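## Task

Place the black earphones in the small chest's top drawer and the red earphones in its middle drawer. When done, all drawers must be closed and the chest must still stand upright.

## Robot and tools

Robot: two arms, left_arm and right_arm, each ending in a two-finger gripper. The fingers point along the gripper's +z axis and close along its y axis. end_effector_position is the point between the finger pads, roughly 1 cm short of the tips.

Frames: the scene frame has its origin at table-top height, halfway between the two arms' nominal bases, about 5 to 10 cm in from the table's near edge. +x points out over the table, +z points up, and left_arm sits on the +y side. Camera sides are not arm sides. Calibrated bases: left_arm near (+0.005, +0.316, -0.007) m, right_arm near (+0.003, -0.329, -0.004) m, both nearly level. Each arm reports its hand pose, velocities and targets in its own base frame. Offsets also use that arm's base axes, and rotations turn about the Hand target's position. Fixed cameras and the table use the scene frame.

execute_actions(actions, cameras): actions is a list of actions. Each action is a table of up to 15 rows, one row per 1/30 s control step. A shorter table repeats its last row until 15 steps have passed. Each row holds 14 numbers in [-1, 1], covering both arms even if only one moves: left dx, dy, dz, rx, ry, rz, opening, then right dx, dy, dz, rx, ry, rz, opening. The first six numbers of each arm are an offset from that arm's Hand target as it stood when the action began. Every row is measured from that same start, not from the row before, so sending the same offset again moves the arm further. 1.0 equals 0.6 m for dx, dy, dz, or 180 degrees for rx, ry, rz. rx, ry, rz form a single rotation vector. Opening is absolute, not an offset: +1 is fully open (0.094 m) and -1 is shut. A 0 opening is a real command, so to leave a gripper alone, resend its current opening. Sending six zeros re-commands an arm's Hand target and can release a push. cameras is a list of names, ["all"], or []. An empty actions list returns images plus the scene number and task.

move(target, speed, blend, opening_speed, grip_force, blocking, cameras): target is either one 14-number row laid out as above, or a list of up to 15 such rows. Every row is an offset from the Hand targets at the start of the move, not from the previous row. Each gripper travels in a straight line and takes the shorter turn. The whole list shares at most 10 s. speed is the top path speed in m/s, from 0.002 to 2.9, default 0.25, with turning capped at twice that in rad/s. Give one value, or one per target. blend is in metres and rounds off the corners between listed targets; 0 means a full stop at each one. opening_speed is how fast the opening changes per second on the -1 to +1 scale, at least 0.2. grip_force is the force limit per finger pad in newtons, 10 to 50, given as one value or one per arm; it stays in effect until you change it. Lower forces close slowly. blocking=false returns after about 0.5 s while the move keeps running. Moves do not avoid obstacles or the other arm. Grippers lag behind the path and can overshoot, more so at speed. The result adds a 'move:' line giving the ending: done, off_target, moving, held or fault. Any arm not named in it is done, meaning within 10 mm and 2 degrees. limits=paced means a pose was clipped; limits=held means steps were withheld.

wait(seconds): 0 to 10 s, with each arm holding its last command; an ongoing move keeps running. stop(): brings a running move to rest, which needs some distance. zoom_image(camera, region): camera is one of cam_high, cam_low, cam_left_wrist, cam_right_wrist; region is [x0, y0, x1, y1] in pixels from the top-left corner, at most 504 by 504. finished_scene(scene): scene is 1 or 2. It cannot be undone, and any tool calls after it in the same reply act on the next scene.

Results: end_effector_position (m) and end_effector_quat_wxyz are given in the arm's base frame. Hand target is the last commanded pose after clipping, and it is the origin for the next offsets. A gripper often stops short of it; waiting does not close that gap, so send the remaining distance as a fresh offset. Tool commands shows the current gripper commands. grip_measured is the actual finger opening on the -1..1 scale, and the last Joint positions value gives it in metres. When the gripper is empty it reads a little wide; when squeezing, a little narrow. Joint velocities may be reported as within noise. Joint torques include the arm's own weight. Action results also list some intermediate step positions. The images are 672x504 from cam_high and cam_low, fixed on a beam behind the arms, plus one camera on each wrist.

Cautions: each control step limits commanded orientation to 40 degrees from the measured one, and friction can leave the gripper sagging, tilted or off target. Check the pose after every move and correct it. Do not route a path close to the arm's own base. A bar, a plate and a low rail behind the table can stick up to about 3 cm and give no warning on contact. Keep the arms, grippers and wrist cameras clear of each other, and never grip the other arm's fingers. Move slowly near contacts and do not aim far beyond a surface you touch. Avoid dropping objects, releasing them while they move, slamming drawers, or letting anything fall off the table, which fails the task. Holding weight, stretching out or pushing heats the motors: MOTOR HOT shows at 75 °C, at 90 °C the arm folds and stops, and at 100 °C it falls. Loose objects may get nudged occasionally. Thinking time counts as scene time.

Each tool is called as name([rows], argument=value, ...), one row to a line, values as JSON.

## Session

execute_actions(actions=[])

Scene clock: 0.00 s.
left_arm: end_effector_position=(+0.3874, +0.0069, +0.0645) grip_measured=+1.000 end_effector_quat_wxyz=(+0.543, +0.001, +0.838, +0.054) | right_arm: end_effector_position=(+0.3908, -0.0120, +0.0685) grip_measured=+1.000 end_effector_quat_wxyz=(+0.530, +0.025, +0.846, -0.052)
Joint positions: left_arm=[-0.038 1.592 0.351 0.821 -0.125 0.045 0.094] | right_arm=[0.034 1.559 0.394 0.714 0.145 0.002 0.094]
Joint velocities: within noise
Joint torques (N m): no reading
Heat: left arm: 32 °C; right arm: 31 °C.
Hand target: left_arm +0.3919, +0.0080, +0.0737; +0.555, -0.002, +0.830, +0.055 | right_arm +0.3912, -0.0125, +0.0702; +0.531, +0.026, +0.845, -0.052
Tool commands: left_gripper/opening=+1.0 right_gripper/opening=+1.0
camera_calibration:
cam_left_wrist: T_world_to_cam=[[0.0493461, -0.992769, -0.109431, -0.00615528], [-0.770521, 0.031874, -0.636617, 0.37416], [0.635502, 0.115733, -0.763376, -0.108088], [0, 0, 0, 1]] pos_world=[0.357291, -0.00552738, 0.155011]
cam_right_wrist: T_world_to_cam=[[-0.11179, -0.992608, 0.0472537, 0.0269841], [-0.767537, 0.0560432, -0.63855, 0.384858], [0.631182, -0.107652, -0.768128, -0.104364], [0, 0, 0, 1]] pos_world=[0.364282, -0.00601911, 0.164311]

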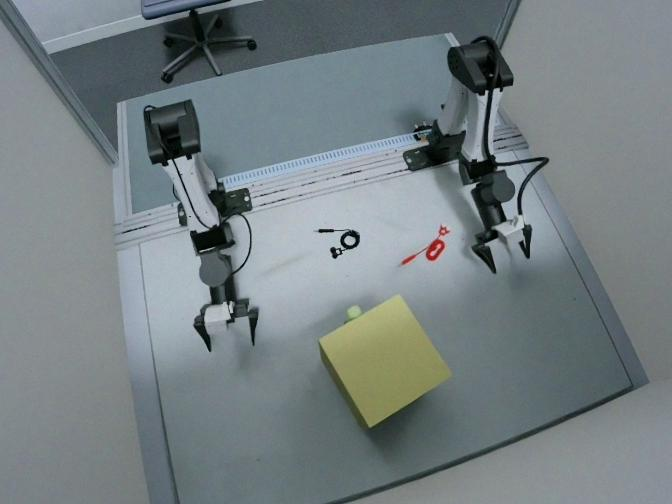

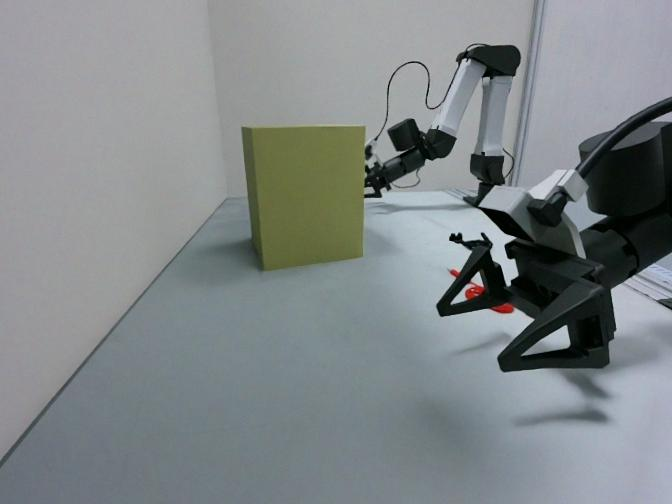

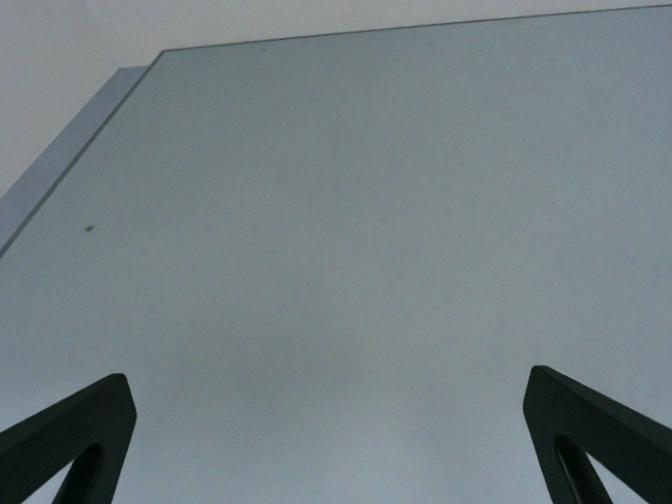

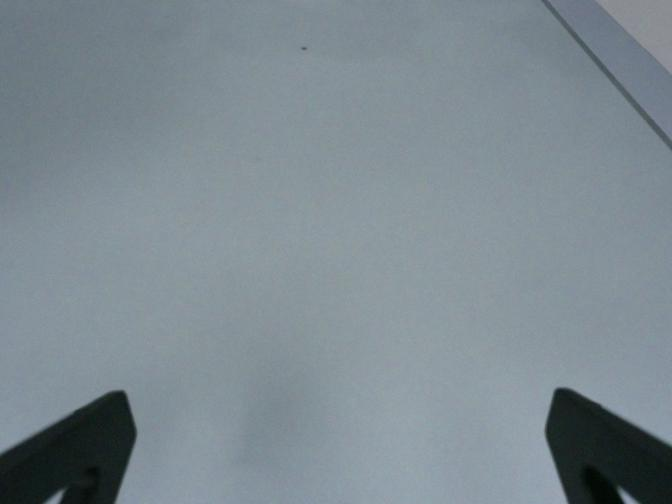

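move(target=[-0.166,-0.257,0.127,0.0368,0.322,-0.1365,1,-0.122,0.406,0.141,0.0219,-0.0407,0.105,1], speed=0.3, cameras=["all"])

Scene clock: 5.03 s.
left_arm: end_effector_position=(+0.2872, -0.1412, +0.1419) grip_measured=+1.000 end_effector_quat_wxyz=(+0.077, +0.229, +0.970, -0.012) | right_arm: end_effector_position=(+0.3158, +0.2293, +0.1544) grip_measured=+1.000 end_effector_quat_wxyz=(+0.585, -0.098, +0.802, +0.069)
Joint positions: left_arm=[-0.464 1.607 1.405 -1.213 -0.012 0 0.094] | right_arm=[0.887 1.358 0.547 0.429 0.612 0.224 0.094]
Joint torques (N m): left_arm=[0.17 -4.68 8.7 0.54 0.11 -0.18] | right_arm=[0.14 -2.74 8.46 1.86 0.28 0.09]
Heat: left arm: 33 °C; right arm: 32 °C.
Hand target: left_arm +0.2923, -0.1462, +0.1499; +0.085, +0.224, +0.971, -0.020 | right_arm +0.3180, +0.2312, +0.1548; +0.584, -0.092, +0.804, +0.066
Off the commanded pose: left_arm 0.011 m, 1 deg | right_arm 0.003 m, 1 deg.
move: off_target (left_arm)
camera_calibration:
cam_left_wrist: T_world_to_cam=[[-0.462796, -0.886333, -0.0153118, 0.00904367], [-0.848708, 0.438031, 0.296349, 0.298301], [-0.255957, 0.150145, -0.954957, 0.319966], [0, 0, 0, 1]] pos_world=[0.339253, -0.17069, 0.217291]
cam_right_wrist: T_world_to_cam=[[0.226131, -0.97401, -0.0130157, 0.152385], [-0.659605, -0.143277, -0.73783, 0.395638], [0.716789, 0.175431, -0.674861, -0.0714553], [0, 0, 0, 1]] pos_world=[0.277724, 0.217646, 0.245674]

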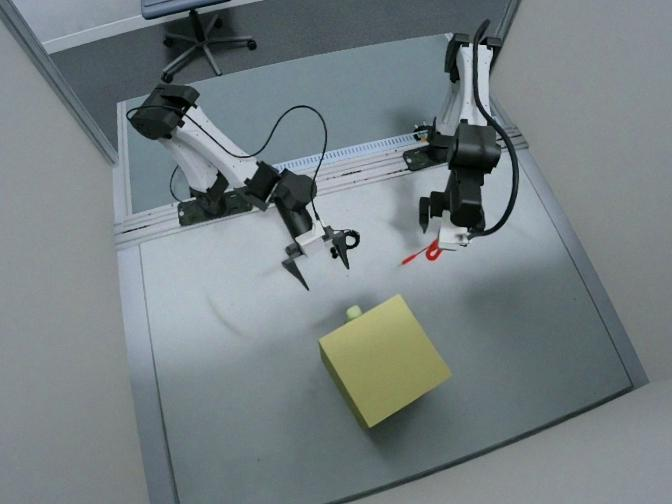

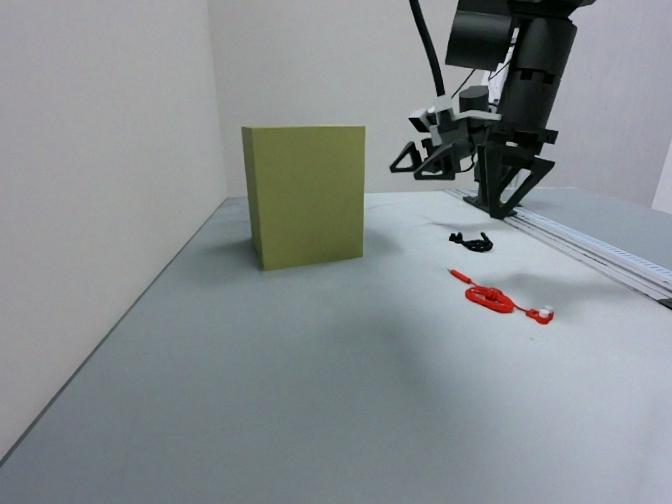

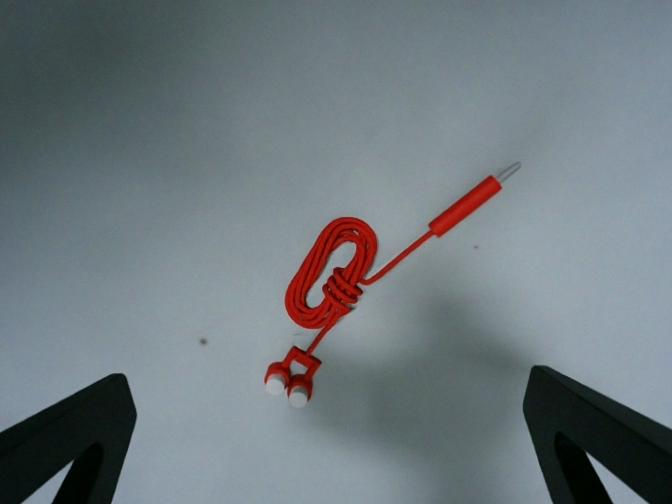

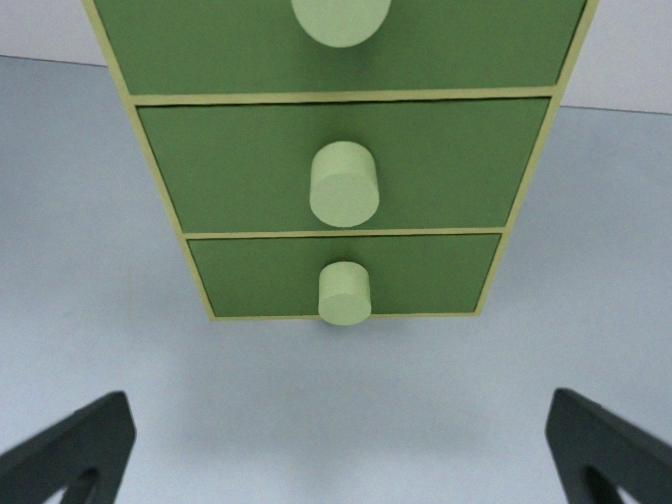

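move(target=[-0.026,0.02,-0.1665,0,0,-0.1056,0.17,0.195,0.0347,-0.0247,0,0,0,0.4], speed=0.15, cameras=["cam_left_wrist","cam_right_wrist"])

Scene clock: 9.03 s.
left_arm: end_effector_position=(+0.2740, -0.1339, +0.0514) grip_measured=+0.173 end_effector_quat_wxyz=(+0.073, +0.381, +0.921, -0.028) | right_arm: end_effector_position=(+0.4303, +0.2460, +0.1400) grip_measured=+0.402 end_effector_quat_wxyz=(+0.583, -0.085, +0.806, +0.061)
Joint positions: left_arm=[-0.426 1.607 1.04 -0.857 0.05 0.354 0.055] | right_arm=[0.667 1.767 0.878 0.537 0.433 0.152 0.066]
Joint torques (N m): left_arm=[1.13 -5.37 4.68 0.87 0.19 0.04] | right_arm=[-0.36 -5.44 8.42 2.12 -0.08 -0.12]
Heat: left arm: 33 °C; right arm: 33 °C.
Hand target: left_arm +0.2766, -0.1342, +0.0500; +0.081, +0.382, +0.920, -0.033 | right_arm +0.4350, +0.2519, +0.1399; +0.584, -0.092, +0.804, +0.066
Off the commanded pose: left_arm 0.003 m, 1 deg | right_arm 0.008 m, 1 deg.
move: done
camera_calibration:
cam_left_wrist: T_world_to_cam=[[-0.719237, -0.694724, -0.00749627, 0.103531], [-0.665114, 0.685383, 0.296434, 0.293505], [-0.200802, 0.218192, -0.955024, 0.223058], [0, 0, 0, 1]] pos_world=[0.314469, -0.177907, 0.126797]
cam_right_wrist: T_world_to_cam=[[0.196256, -0.980443, -0.0146937, 0.157327], [-0.669777, -0.123095, -0.732289, 0.46161], [0.716158, 0.153557, -0.680836, -0.159597], [0, 0, 0, 1]] pos_world=[0.392596, 0.23558, 0.231684]
Images, in order (width x height): cam_left_wrist 672x504, cam_right_wrist 672x504.

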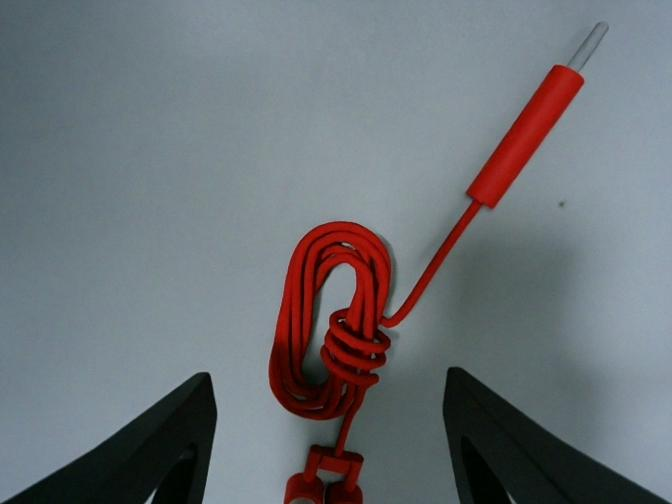

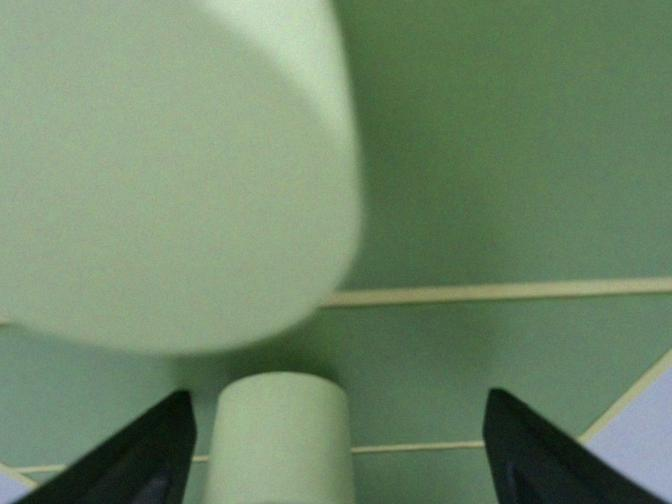

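move([
  [-0.006,0.006,-0.056,0,0,0,0.17,0.004,0.02,-0.017,0,0,0,0.4],
  [-0.006,0.006,-0.056,0,0,0,-1,0.004,0.02,-0.017,0,0,0,-0.45],
], speed=0.1, grip_force=[20, 50], opening_speed=1.2, cameras=["cam_left_wrist","cam_right_wrist"])

Scene clock: 16.17 s.
left_arm: end_effector_position=(+0.2721, -0.1316, +0.0202) grip_measured=-0.784 end_effector_quat_wxyz=(+0.080, +0.381, +0.921, -0.030) | right_arm: end_effector_position=(+0.4309, +0.2589, +0.1273) grip_measured=-0.446 end_effector_quat_wxyz=(+0.578, -0.094, +0.808, +0.062)
Joint positions: left_arm=[-0.419 1.633 0.932 -0.708 0.055 0.362 0.01] | right_arm=[0.689 1.821 0.899 0.555 0.439 0.152 0.026]
Joint torques (N m): left_arm=[1.13 -4.59 4.68 0.83 0.14 0.04] | right_arm=[-0.29 -5.56 8.68 2.21 0.08 -0.03]
Heat: left arm: 33 °C; right arm: 35 °C.
Hand target: left_arm +0.2731, -0.1307, +0.0165; +0.081, +0.382, +0.920, -0.033 | right_arm +0.4373, +0.2640, +0.1297; +0.584, -0.092, +0.804, +0.066
Off the commanded pose: left_arm 0.004 m, 0 deg | right_arm 0.009 m, 1 deg.
grip_force (N): 20, 50
move: done
camera_calibration:
cam_left_wrist: T_world_to_cam=[[-0.720056, -0.693851, -0.0095018, 0.103908], [-0.667449, 0.688781, 0.283007, 0.301296], [-0.18982, 0.210123, -0.959071, 0.188379], [0, 0, 0, 1]] pos_world=[0.311678, -0.175013, 0.0963873]
cam_right_wrist: T_world_to_cam=[[0.211888, -0.977274, -0.00626249, 0.160947], [-0.674908, -0.14169, -0.724171, 0.460282], [0.706826, 0.15767, -0.689592, -0.16665], [0, 0, 0, 1]] pos_world=[0.394338, 0.248783, 0.21941]
Images, in order (width x height): cam_left_wrist 672x504, cam_right_wrist 672x504.

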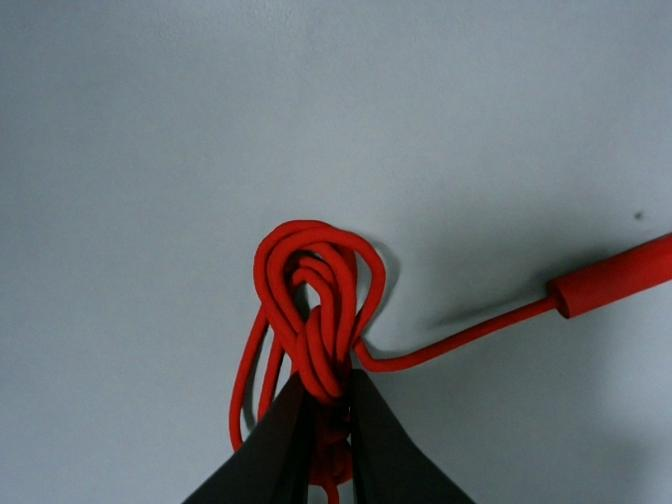

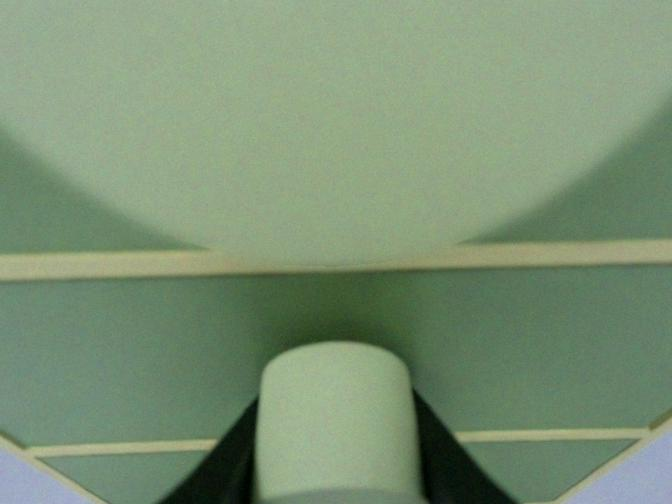

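move([
  [0,0,0.15,0,0,0,-1,-0.165,-0.04,-0.006,0,0,0,-0.45],
  [0,0,0.3,0,0,0,-1,-0.165,-0.04,-0.006,0,0,0,0],
  [0,0,0.3,0,0,0,-1,-0.19,-0.05,0.15,0,0,0,0],
  [0,0,0.3,0,0,0,-1,-0.31,-0.35,0.2,0,0,0,0],
], speed=[0.12,0.12,0.25,0.3], blend=[0,0,0.03,0], cameras=["all"])

zoom_image(camera="cam_low", region=[330, 100, 590, 300])

Scene clock: 23.00 s.
left_arm: end_effector_position=(+0.2687, -0.1302, +0.1886) grip_measured=-0.796 end_effector_quat_wxyz=(+0.071, +0.381, +0.921, -0.030) | right_arm: end_effector_position=(+0.2522, +0.0527, +0.2414) grip_measured=-0.002 end_effector_quat_wxyz=(+0.582, -0.085, +0.807, +0.064)
Joint positions: left_arm=[-0.419 1.56 1.545 -1.412 0.055 0.362 0.01] | right_arm=[0.192 0.474 0.58 -0.427 -0.022 -0.003 0.047]
Joint torques (N m): left_arm=[1.09 -4.55 8.13 0.49 0.12 0.03] | right_arm=[-0.75 1.72 9.77 1.99 -0.16 -0.11]
Heat: left arm: 34 °C; right arm: 36 °C.
Hand target: left_arm +0.2731, -0.1307, +0.1964; +0.080, +0.382, +0.920, -0.033 | right_arm +0.2513, +0.0540, +0.2496; +0.584, -0.092, +0.804, +0.066
Off the commanded pose: left_arm 0.009 m, 1 deg | right_arm 0.008 m, 1 deg.
grip_force (N): 20, 50
move: done
camera_calibration:
cam_left_wrist: T_world_to_cam=[[-0.720222, -0.693738, -0.00269795, 0.102882], [-0.662772, 0.686915, 0.29813, 0.246091], [-0.204971, 0.216508, -0.954521, 0.353047], [0, 0, 0, 1]] pos_world=[0.309565, -0.174108, 0.263901]
cam_right_wrist: T_world_to_cam=[[0.199422, -0.979721, -0.0194411, 0.00453938], [-0.671762, -0.122239, -0.730611, 0.392825], [0.713419, 0.15876, -0.682517, 0.0673839], [0, 0, 0, 1]] pos_world=[0.214907, 0.0417682, 0.333081]

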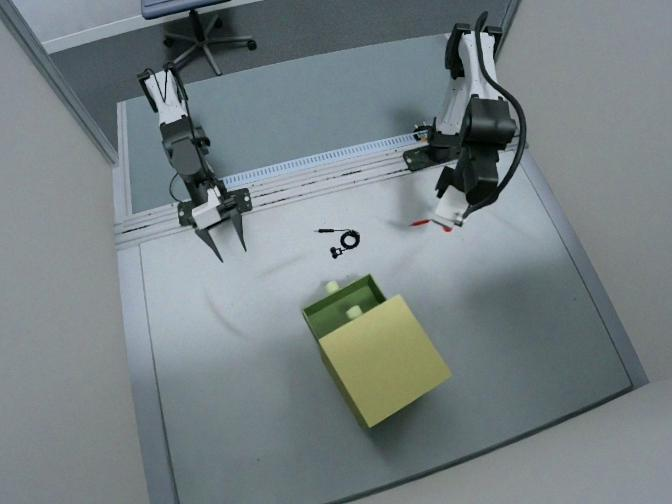

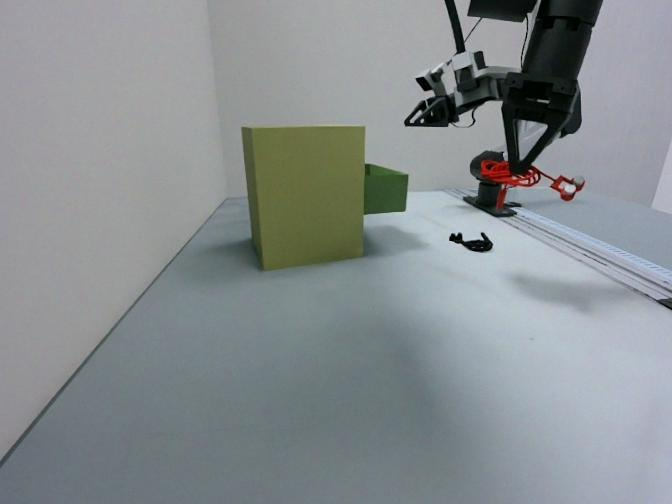

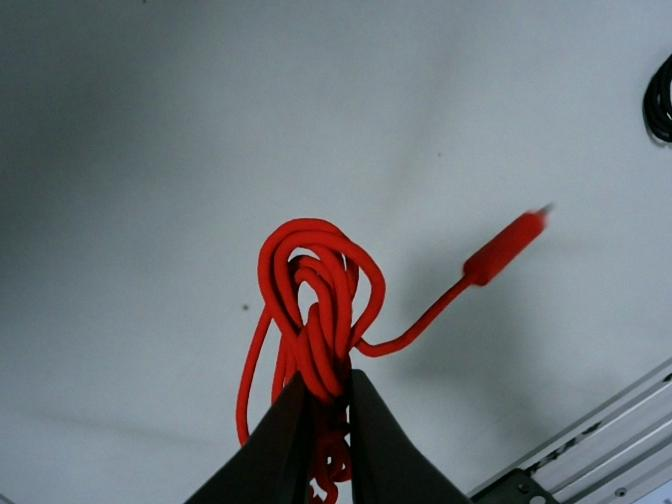

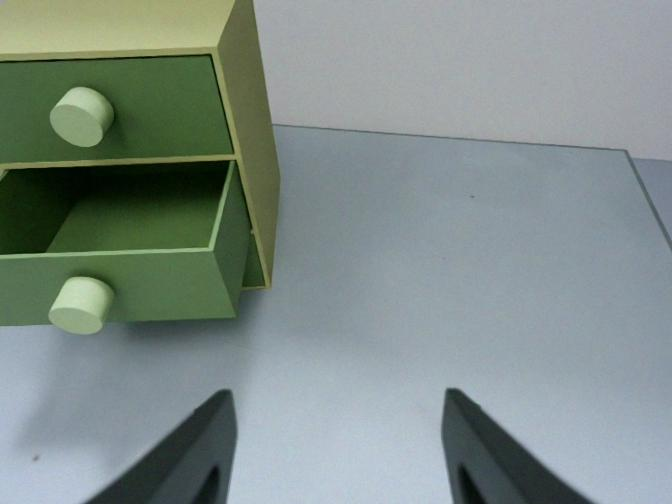

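Scaled by 1.938 from the camera's 672x504 image, which has a finer 960x720 frame.

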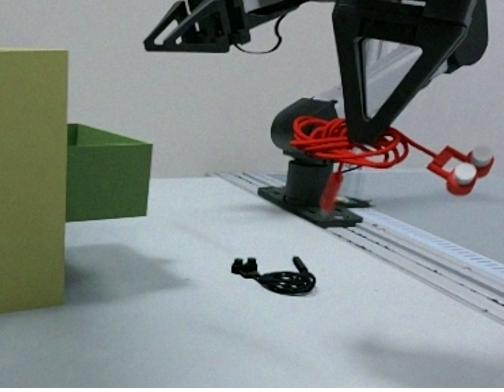

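move([
  [0.062,-0.248,0.123,-0.118,-0.118,0,-1,0,0,0,0,0,0,0],
  [0.22,-0.52,0.119,-0.118,-0.118,0,-1,0,0,0,0,0,0,0],
], speed=0.22, blend=[0.04,0], cameras=["all"])

zoom_image(camera="cam_low", region=[330, 80, 500, 250])

zoom_image(camera="cam_high", region=[270, 220, 430, 350])

Scene clock: 28.17 s.
left_arm: end_effector_position=(+0.4014, -0.4440, +0.2568) grip_measured=-0.802 end_effector_quat_wxyz=(+0.347, +0.363, +0.851, -0.152) | right_arm: end_effector_position=(+0.2522, +0.0529, +0.2413) grip_measured=-0.002 end_effector_quat_wxyz=(+0.581, -0.085, +0.807, +0.064)
Joint positions: left_arm=[-0.841 2.439 2.832 -1.187 -0.018 -0.028 0.009] | right_arm=[0.192 0.474 0.58 -0.427 -0.022 -0.004 0.047]
Joint torques (N m): left_arm=[0.43 -9.96 8.18 1.68 -0.2 -0.19] | right_arm=[-0.75 1.69 9.72 1.99 -0.17 -0.12]
Heat: left arm: 34 °C; right arm: 37 °C.
Hand target: left_arm +0.4052, -0.4426, +0.2679; +0.316, +0.360, +0.868, -0.131 | right_arm +0.2513, +0.0540, +0.2496; +0.584, -0.092, +0.804, +0.066
Off the commanded pose: left_arm 0.012 m, 5 deg | right_arm 0.008 m, 1 deg.
elbow stopped short (left arm): the move would have taken joint 3 (elbow) straighter than the controller allows.
grip_force (N): 20, 50
move: off_target (left_arm)
camera_calibration:
cam_left_wrist: T_world_to_cam=[[-0.732936, -0.680262, -0.00693556, -0.00694737], [-0.643941, 0.697018, -0.315445, 0.683745], [0.219419, -0.226735, -0.948919, 0.144669], [0, 0, 0, 1]] pos_world=[0.403456, -0.448507, 0.352914]
cam_right_wrist: T_world_to_cam=[[0.2002, -0.979565, -0.0192835, 0.00440844], [-0.671937, -0.122951, -0.730331, 0.39274], [0.713036, 0.15917, -0.682821, 0.0674657], [0, 0, 0, 1]] pos_world=[0.214909, 0.0418677, 0.332982]

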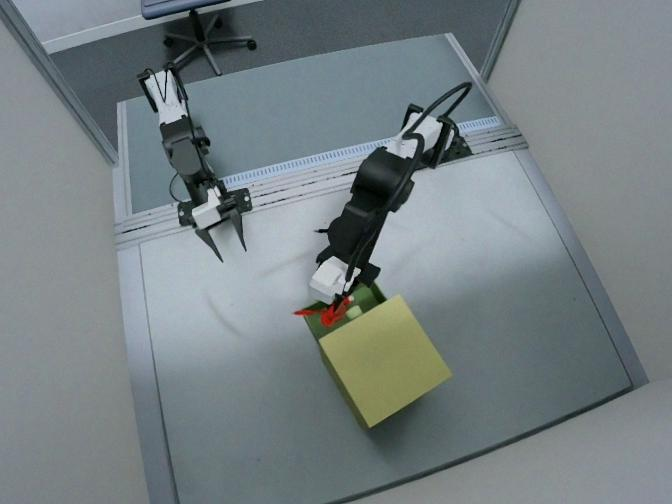

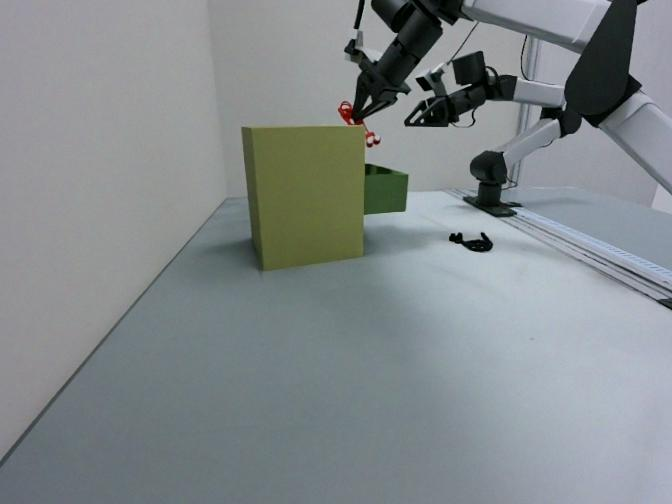

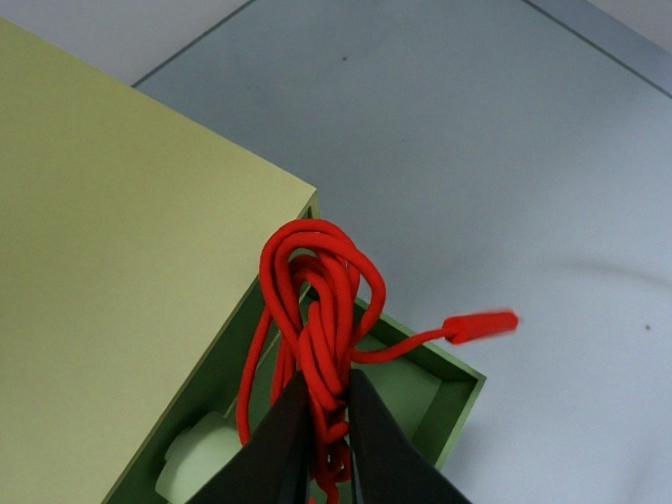

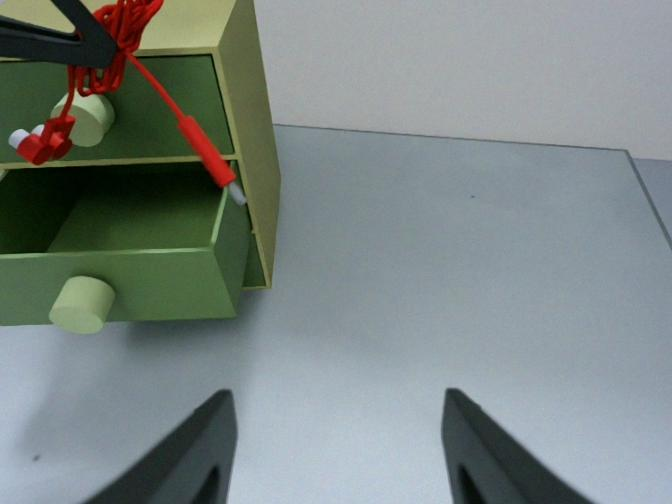

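Scaled by 2.965 from the camera's 672x504 image, which has a finer 960x720 frame.

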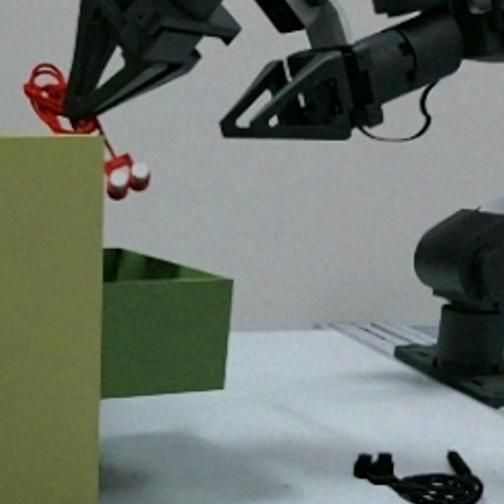

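Scaled by 3.150 from the camera's 672x504 image, which has a finer 960x720 frame.

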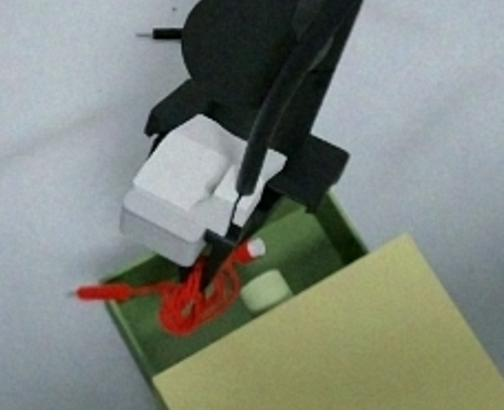

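move([
  [-0.05,0.036,0.0,0,0,0,-1,0,0,0,0,0,0,0],
  [-0.05,0.036,-0.13,0,0,0,-1,0,0,0,0,0,0,0],
], speed=0.15, blend=[0.01,0], cameras=["cam_high","cam_low","cam_left_wrist","cam_right_wrist"])

zoom_image(camera="cam_low", region=[330, 80, 500, 250])

zoom_image(camera="cam_high", region=[270, 220, 430, 350])

Scene clock: 32.47 s.
left_arm: end_effector_position=(+0.3724, -0.4219, +0.1624) grip_measured=-0.803 end_effector_quat_wxyz=(+0.286, +0.370, +0.876, -0.120) | right_arm: end_effector_position=(+0.2522, +0.0529, +0.2413) grip_measured=-0.002 end_effector_quat_wxyz=(+0.581, -0.085, +0.807, +0.064)
Joint positions: left_arm=[-0.859 2.159 2.037 -0.82 -0.036 -0.047 0.009] | right_arm=[0.192 0.474 0.58 -0.427 -0.022 -0.004 0.047]
Joint torques (N m): left_arm=[0.38 -13.3 5.53 1.83 -0.13 -0.19] | right_arm=[-0.76 1.68 9.76 2 -0.16 -0.12]
Heat: left arm: 35 °C; right arm: 38 °C.
Hand target: left_arm +0.3752, -0.4210, +0.1898; +0.316, +0.360, +0.868, -0.131 | right_arm +0.2513, +0.0540, +0.2496; +0.584, -0.092, +0.804, +0.066
Off the commanded pose: left_arm 0.028 m, 4 deg | right_arm 0.008 m, 1 deg.
grip_force (N): 20, 50
move: off_target (left_arm)
camera_calibration:
cam_left_wrist: T_world_to_cam=[[-0.72814, -0.685291, -0.0136917, -0.0165916], [-0.673434, 0.718977, -0.171928, 0.616843], [0.127665, -0.115967, -0.985014, 0.15319], [0, 0, 0, 1]] pos_world=[0.383765, -0.437101, 0.25672]
cam_right_wrist: T_world_to_cam=[[0.2002, -0.979565, -0.0192835, 0.00440844], [-0.671937, -0.122951, -0.730331, 0.39274], [0.713036, 0.15917, -0.682821, 0.0674657], [0, 0, 0, 1]] pos_world=[0.214909, 0.0418677, 0.332982]

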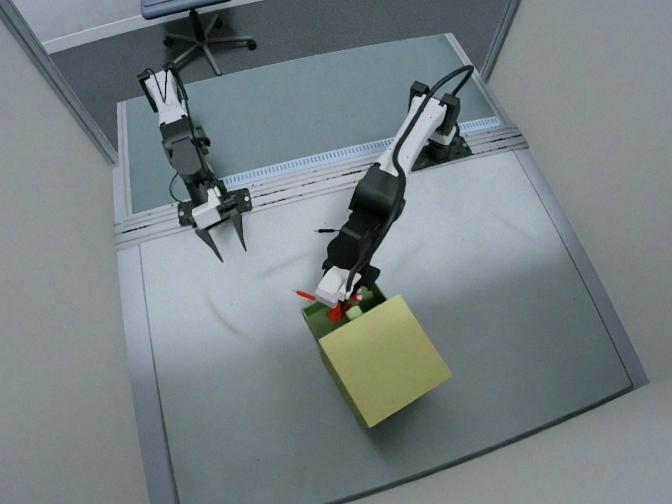

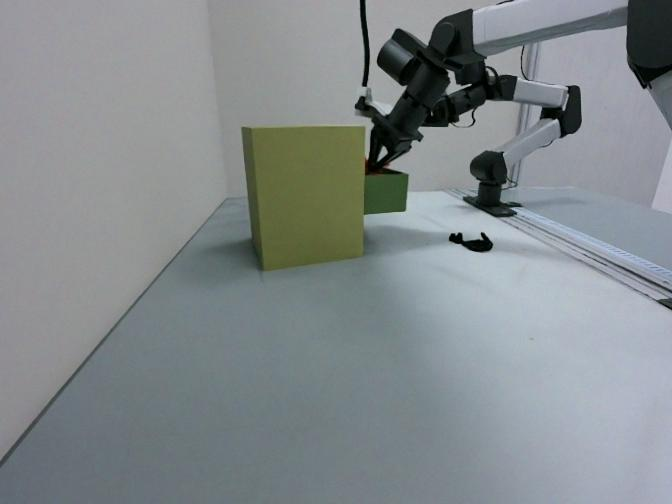

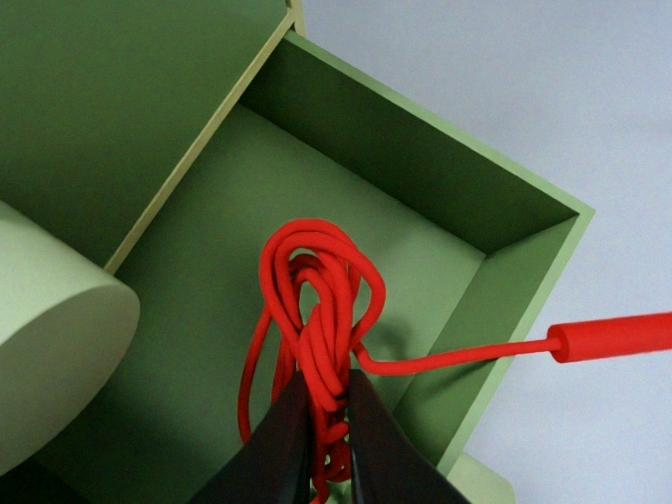

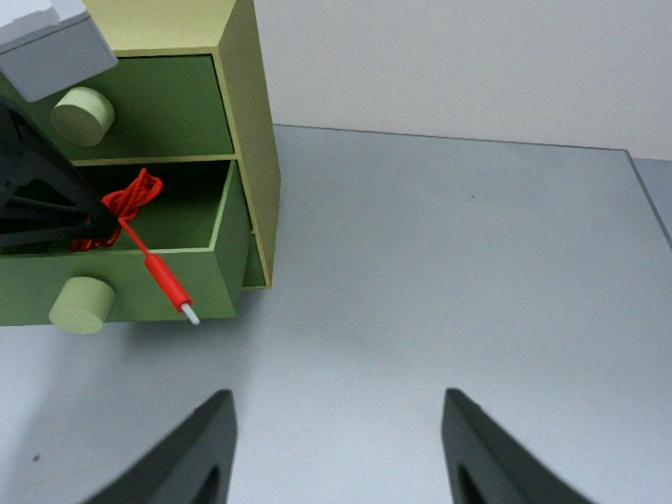

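Scaled by 2.965 from the camera's 672x504 image, which has a finer 960x720 frame.

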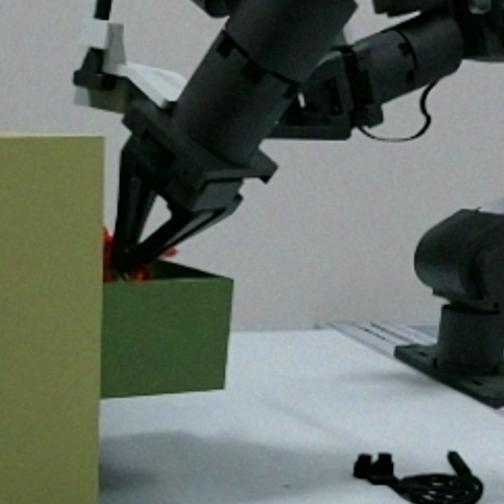

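Scaled by 3.150 from the camera's 672x504 image, which has a finer 960x720 frame.

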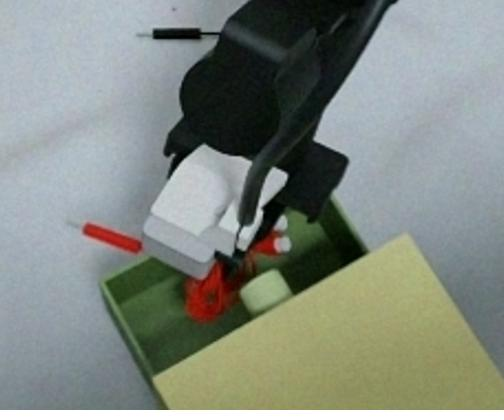

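move([
  [0,0,0.115,0,0,0,-1,0,0,0,0,0,0,0],
  [0.0467,0.0833,0.115,-0.03,-0.047,0.1385,-1,0,0,0,0,0,0,0],
], speed=0.2, blend=[0.02,0], cameras=["cam_high","cam_low","cam_left_wrist","cam_right_wrist"])

zoom_image(camera="cam_low", region=[330, 80, 500, 250])

zoom_image(camera="cam_high", region=[270, 220, 430, 350])

Scene clock: 36.37 s.
left_arm: end_effector_position=(+0.3959, -0.3786, +0.2255) grip_measured=-0.804 end_effector_quat_wxyz=(+0.374, +0.186, +0.907, -0.062) | right_arm: end_effector_position=(+0.2522, +0.0529, +0.2413) grip_measured=-0.002 end_effector_quat_wxyz=(+0.581, -0.085, +0.807, +0.064)
Joint positions: left_arm=[-0.871 2.061 2.057 -0.856 -0.345 -0.336 0.009] | right_arm=[0.192 0.474 0.58 -0.427 -0.022 -0.004 0.047]
Joint torques (N m): left_arm=[0.91 -12.94 5.55 2.05 -0.61 -0.24] | right_arm=[-0.7 1.68 9.74 1.99 -0.16 -0.12]
Heat: left arm: 36 °C; right arm: 39 °C.
Hand target: left_arm +0.4032, -0.3710, +0.2587; +0.416, +0.158, +0.893, -0.073 | right_arm +0.2513, +0.0540, +0.2496; +0.584, -0.092, +0.804, +0.066
Off the commanded pose: left_arm 0.035 m, 6 deg | right_arm 0.008 m, 1 deg.
grip_force (N): 20, 50
move: off_target (left_arm)
camera_calibration:
cam_left_wrist: T_world_to_cam=[[-0.397141, -0.916882, -0.0400918, -0.181747], [-0.866112, 0.388882, -0.314038, 0.595697], [0.303527, -0.0899933, -0.948564, 0.149389], [0, 0, 0, 1]] pos_world=[0.398418, -0.384852, 0.32149]
cam_right_wrist: T_world_to_cam=[[0.2002, -0.979565, -0.0192835, 0.00440844], [-0.671937, -0.122951, -0.730331, 0.39274], [0.713036, 0.15917, -0.682821, 0.0674657], [0, 0, 0, 1]] pos_world=[0.214909, 0.0418677, 0.332982]

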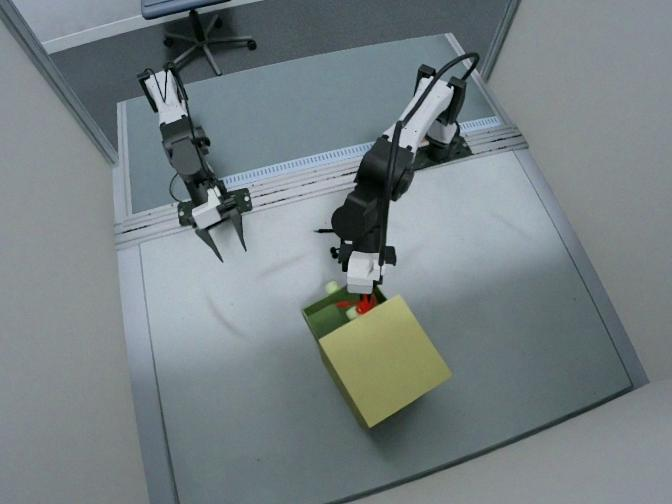

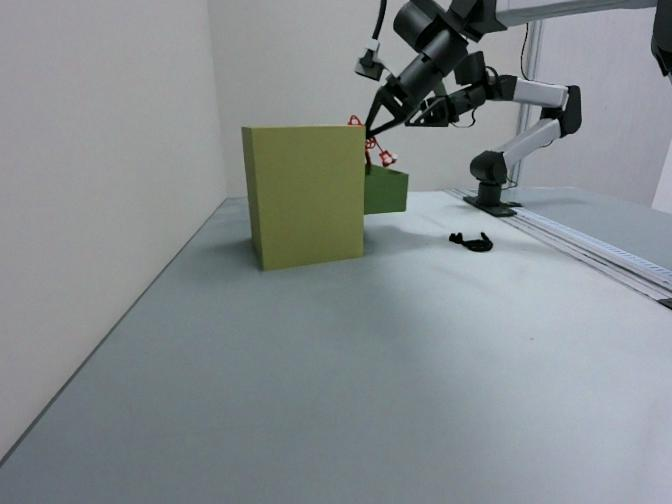

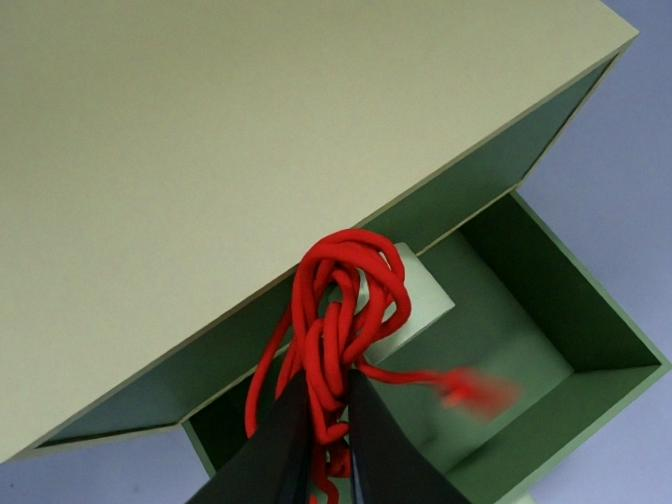

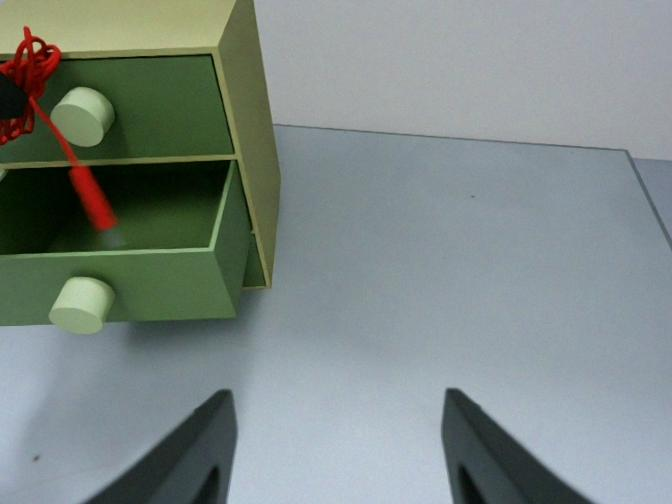

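Scaled by 2.965 from the camera's 672x504 image, which has a finer 960x720 frame.

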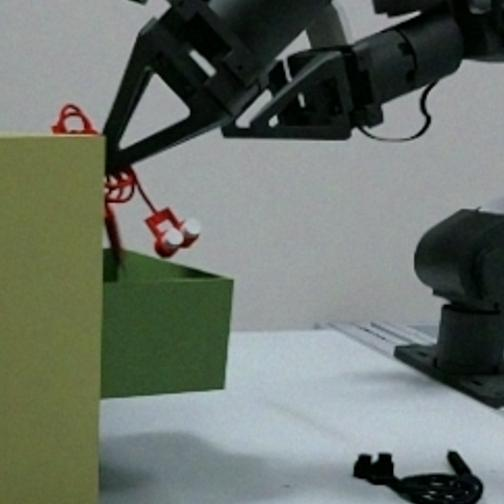

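Scaled by 3.150 from the camera's 672x504 image, which has a finer 960x720 frame.

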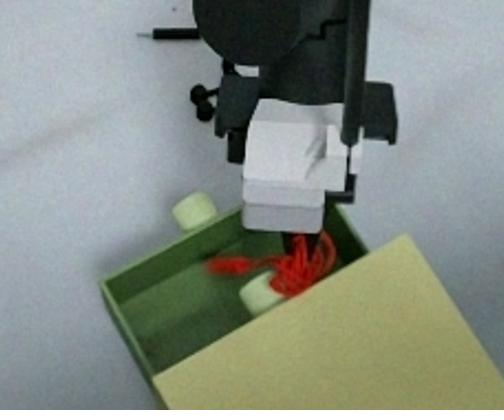

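move([
  [0.0167,0.02,0,0,0,0.111,-1,0,0,0,0,0,0,0],
  [0.0167,0.02,-0.118,0,0,0.111,-1,0,0,0,0,0,0,0],
], speed=0.15, blend=[0.005,0], cameras=["cam_high","cam_low","cam_left_wrist","cam_right_wrist"])

zoom_image(camera="cam_low", region=[330, 80, 500, 250])

zoom_image(camera="cam_high", region=[270, 220, 430, 350])

Scene clock: 39.93 s.
left_arm: end_effector_position=(+0.4118, -0.3703, +0.2353) grip_measured=-0.811 end_effector_quat_wxyz=(+0.468, -0.014, +0.883, -0.034) | right_arm: end_effector_position=(+0.2522, +0.0529, +0.2413) grip_measured=-0.002 end_effector_quat_wxyz=(+0.581, -0.085, +0.807, +0.064)
Joint positions: left_arm=[-0.934 2.09 2.024 -0.747 -0.689 -0.68 0.009] | right_arm=[0.192 0.474 0.58 -0.427 -0.022 -0.004 0.047]
Joint torques (N m): left_arm=[2.45 -6.3 2.73 1.03 0.14 -0.2] | right_arm=[-0.77 1.68 9.77 1.99 -0.17 -0.12]
Heat: left arm: 37 °C; right arm: 39 °C.
Hand target: left_arm +0.4132, -0.3591, +0.1880; +0.422, +0.001, +0.906, +0.000 | right_arm +0.2513, +0.0540, +0.2496; +0.584, -0.092, +0.804, +0.066
Off the commanded pose: left_arm 0.049 m, 7 deg | right_arm 0.008 m, 1 deg.
grip_force (N): 20, 50
move: off_target (left_arm)
camera_calibration:
cam_left_wrist: T_world_to_cam=[[-0.0192659, -0.998181, 0.0571209, -0.375955], [-0.868956, -0.0115405, -0.494754, 0.50472], [0.494513, -0.0591675, -0.867154, 0.0682652], [0, 0, 0, 1]] pos_world=[0.397578, -0.365408, 0.330383]
cam_right_wrist: T_world_to_cam=[[0.2002, -0.979565, -0.0192835, 0.00440844], [-0.671937, -0.122951, -0.730331, 0.39274], [0.713036, 0.15917, -0.682821, 0.0674657], [0, 0, 0, 1]] pos_world=[0.214909, 0.0418677, 0.332982]

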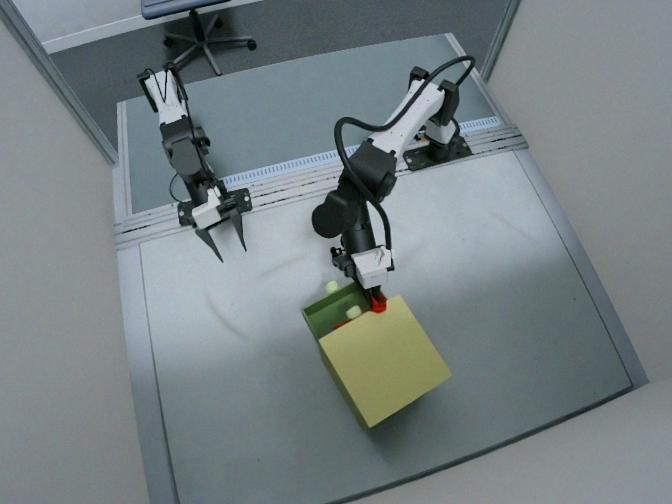

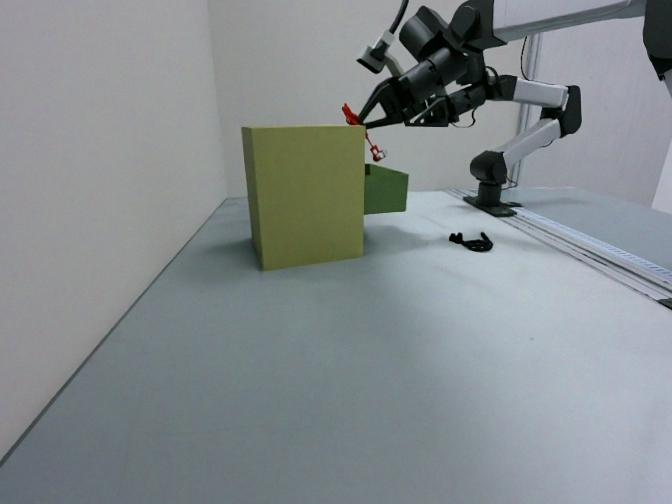

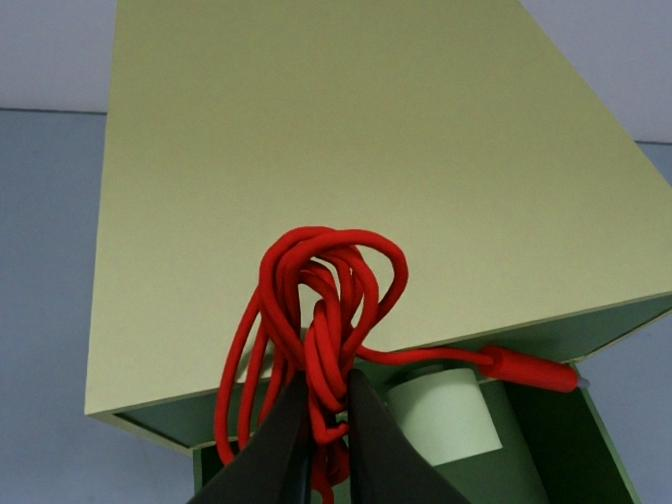

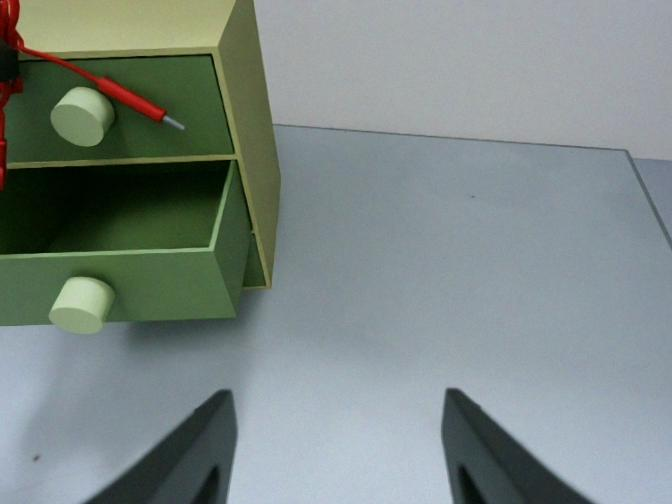

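Scaled by 2.965 from the camera's 672x504 image, which has a finer 960x720 frame.

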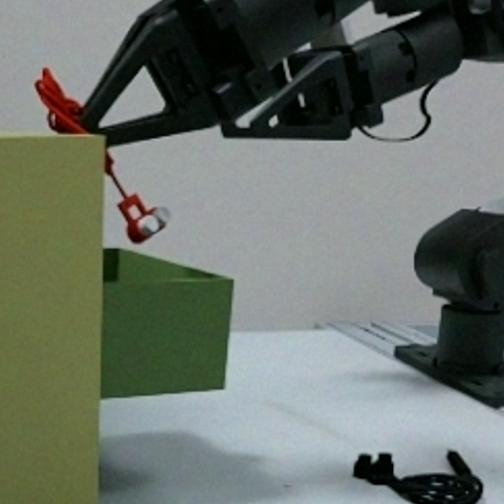

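Scaled by 3.150 from the camera's 672x504 image, which has a finer 960x720 frame.

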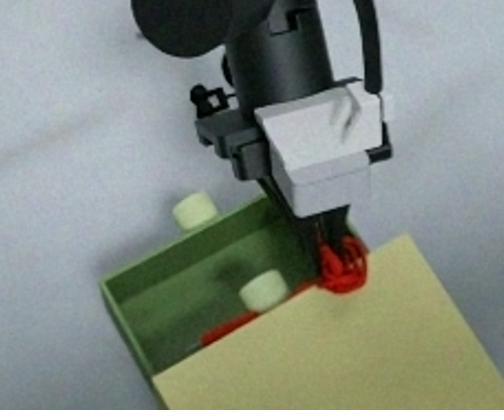

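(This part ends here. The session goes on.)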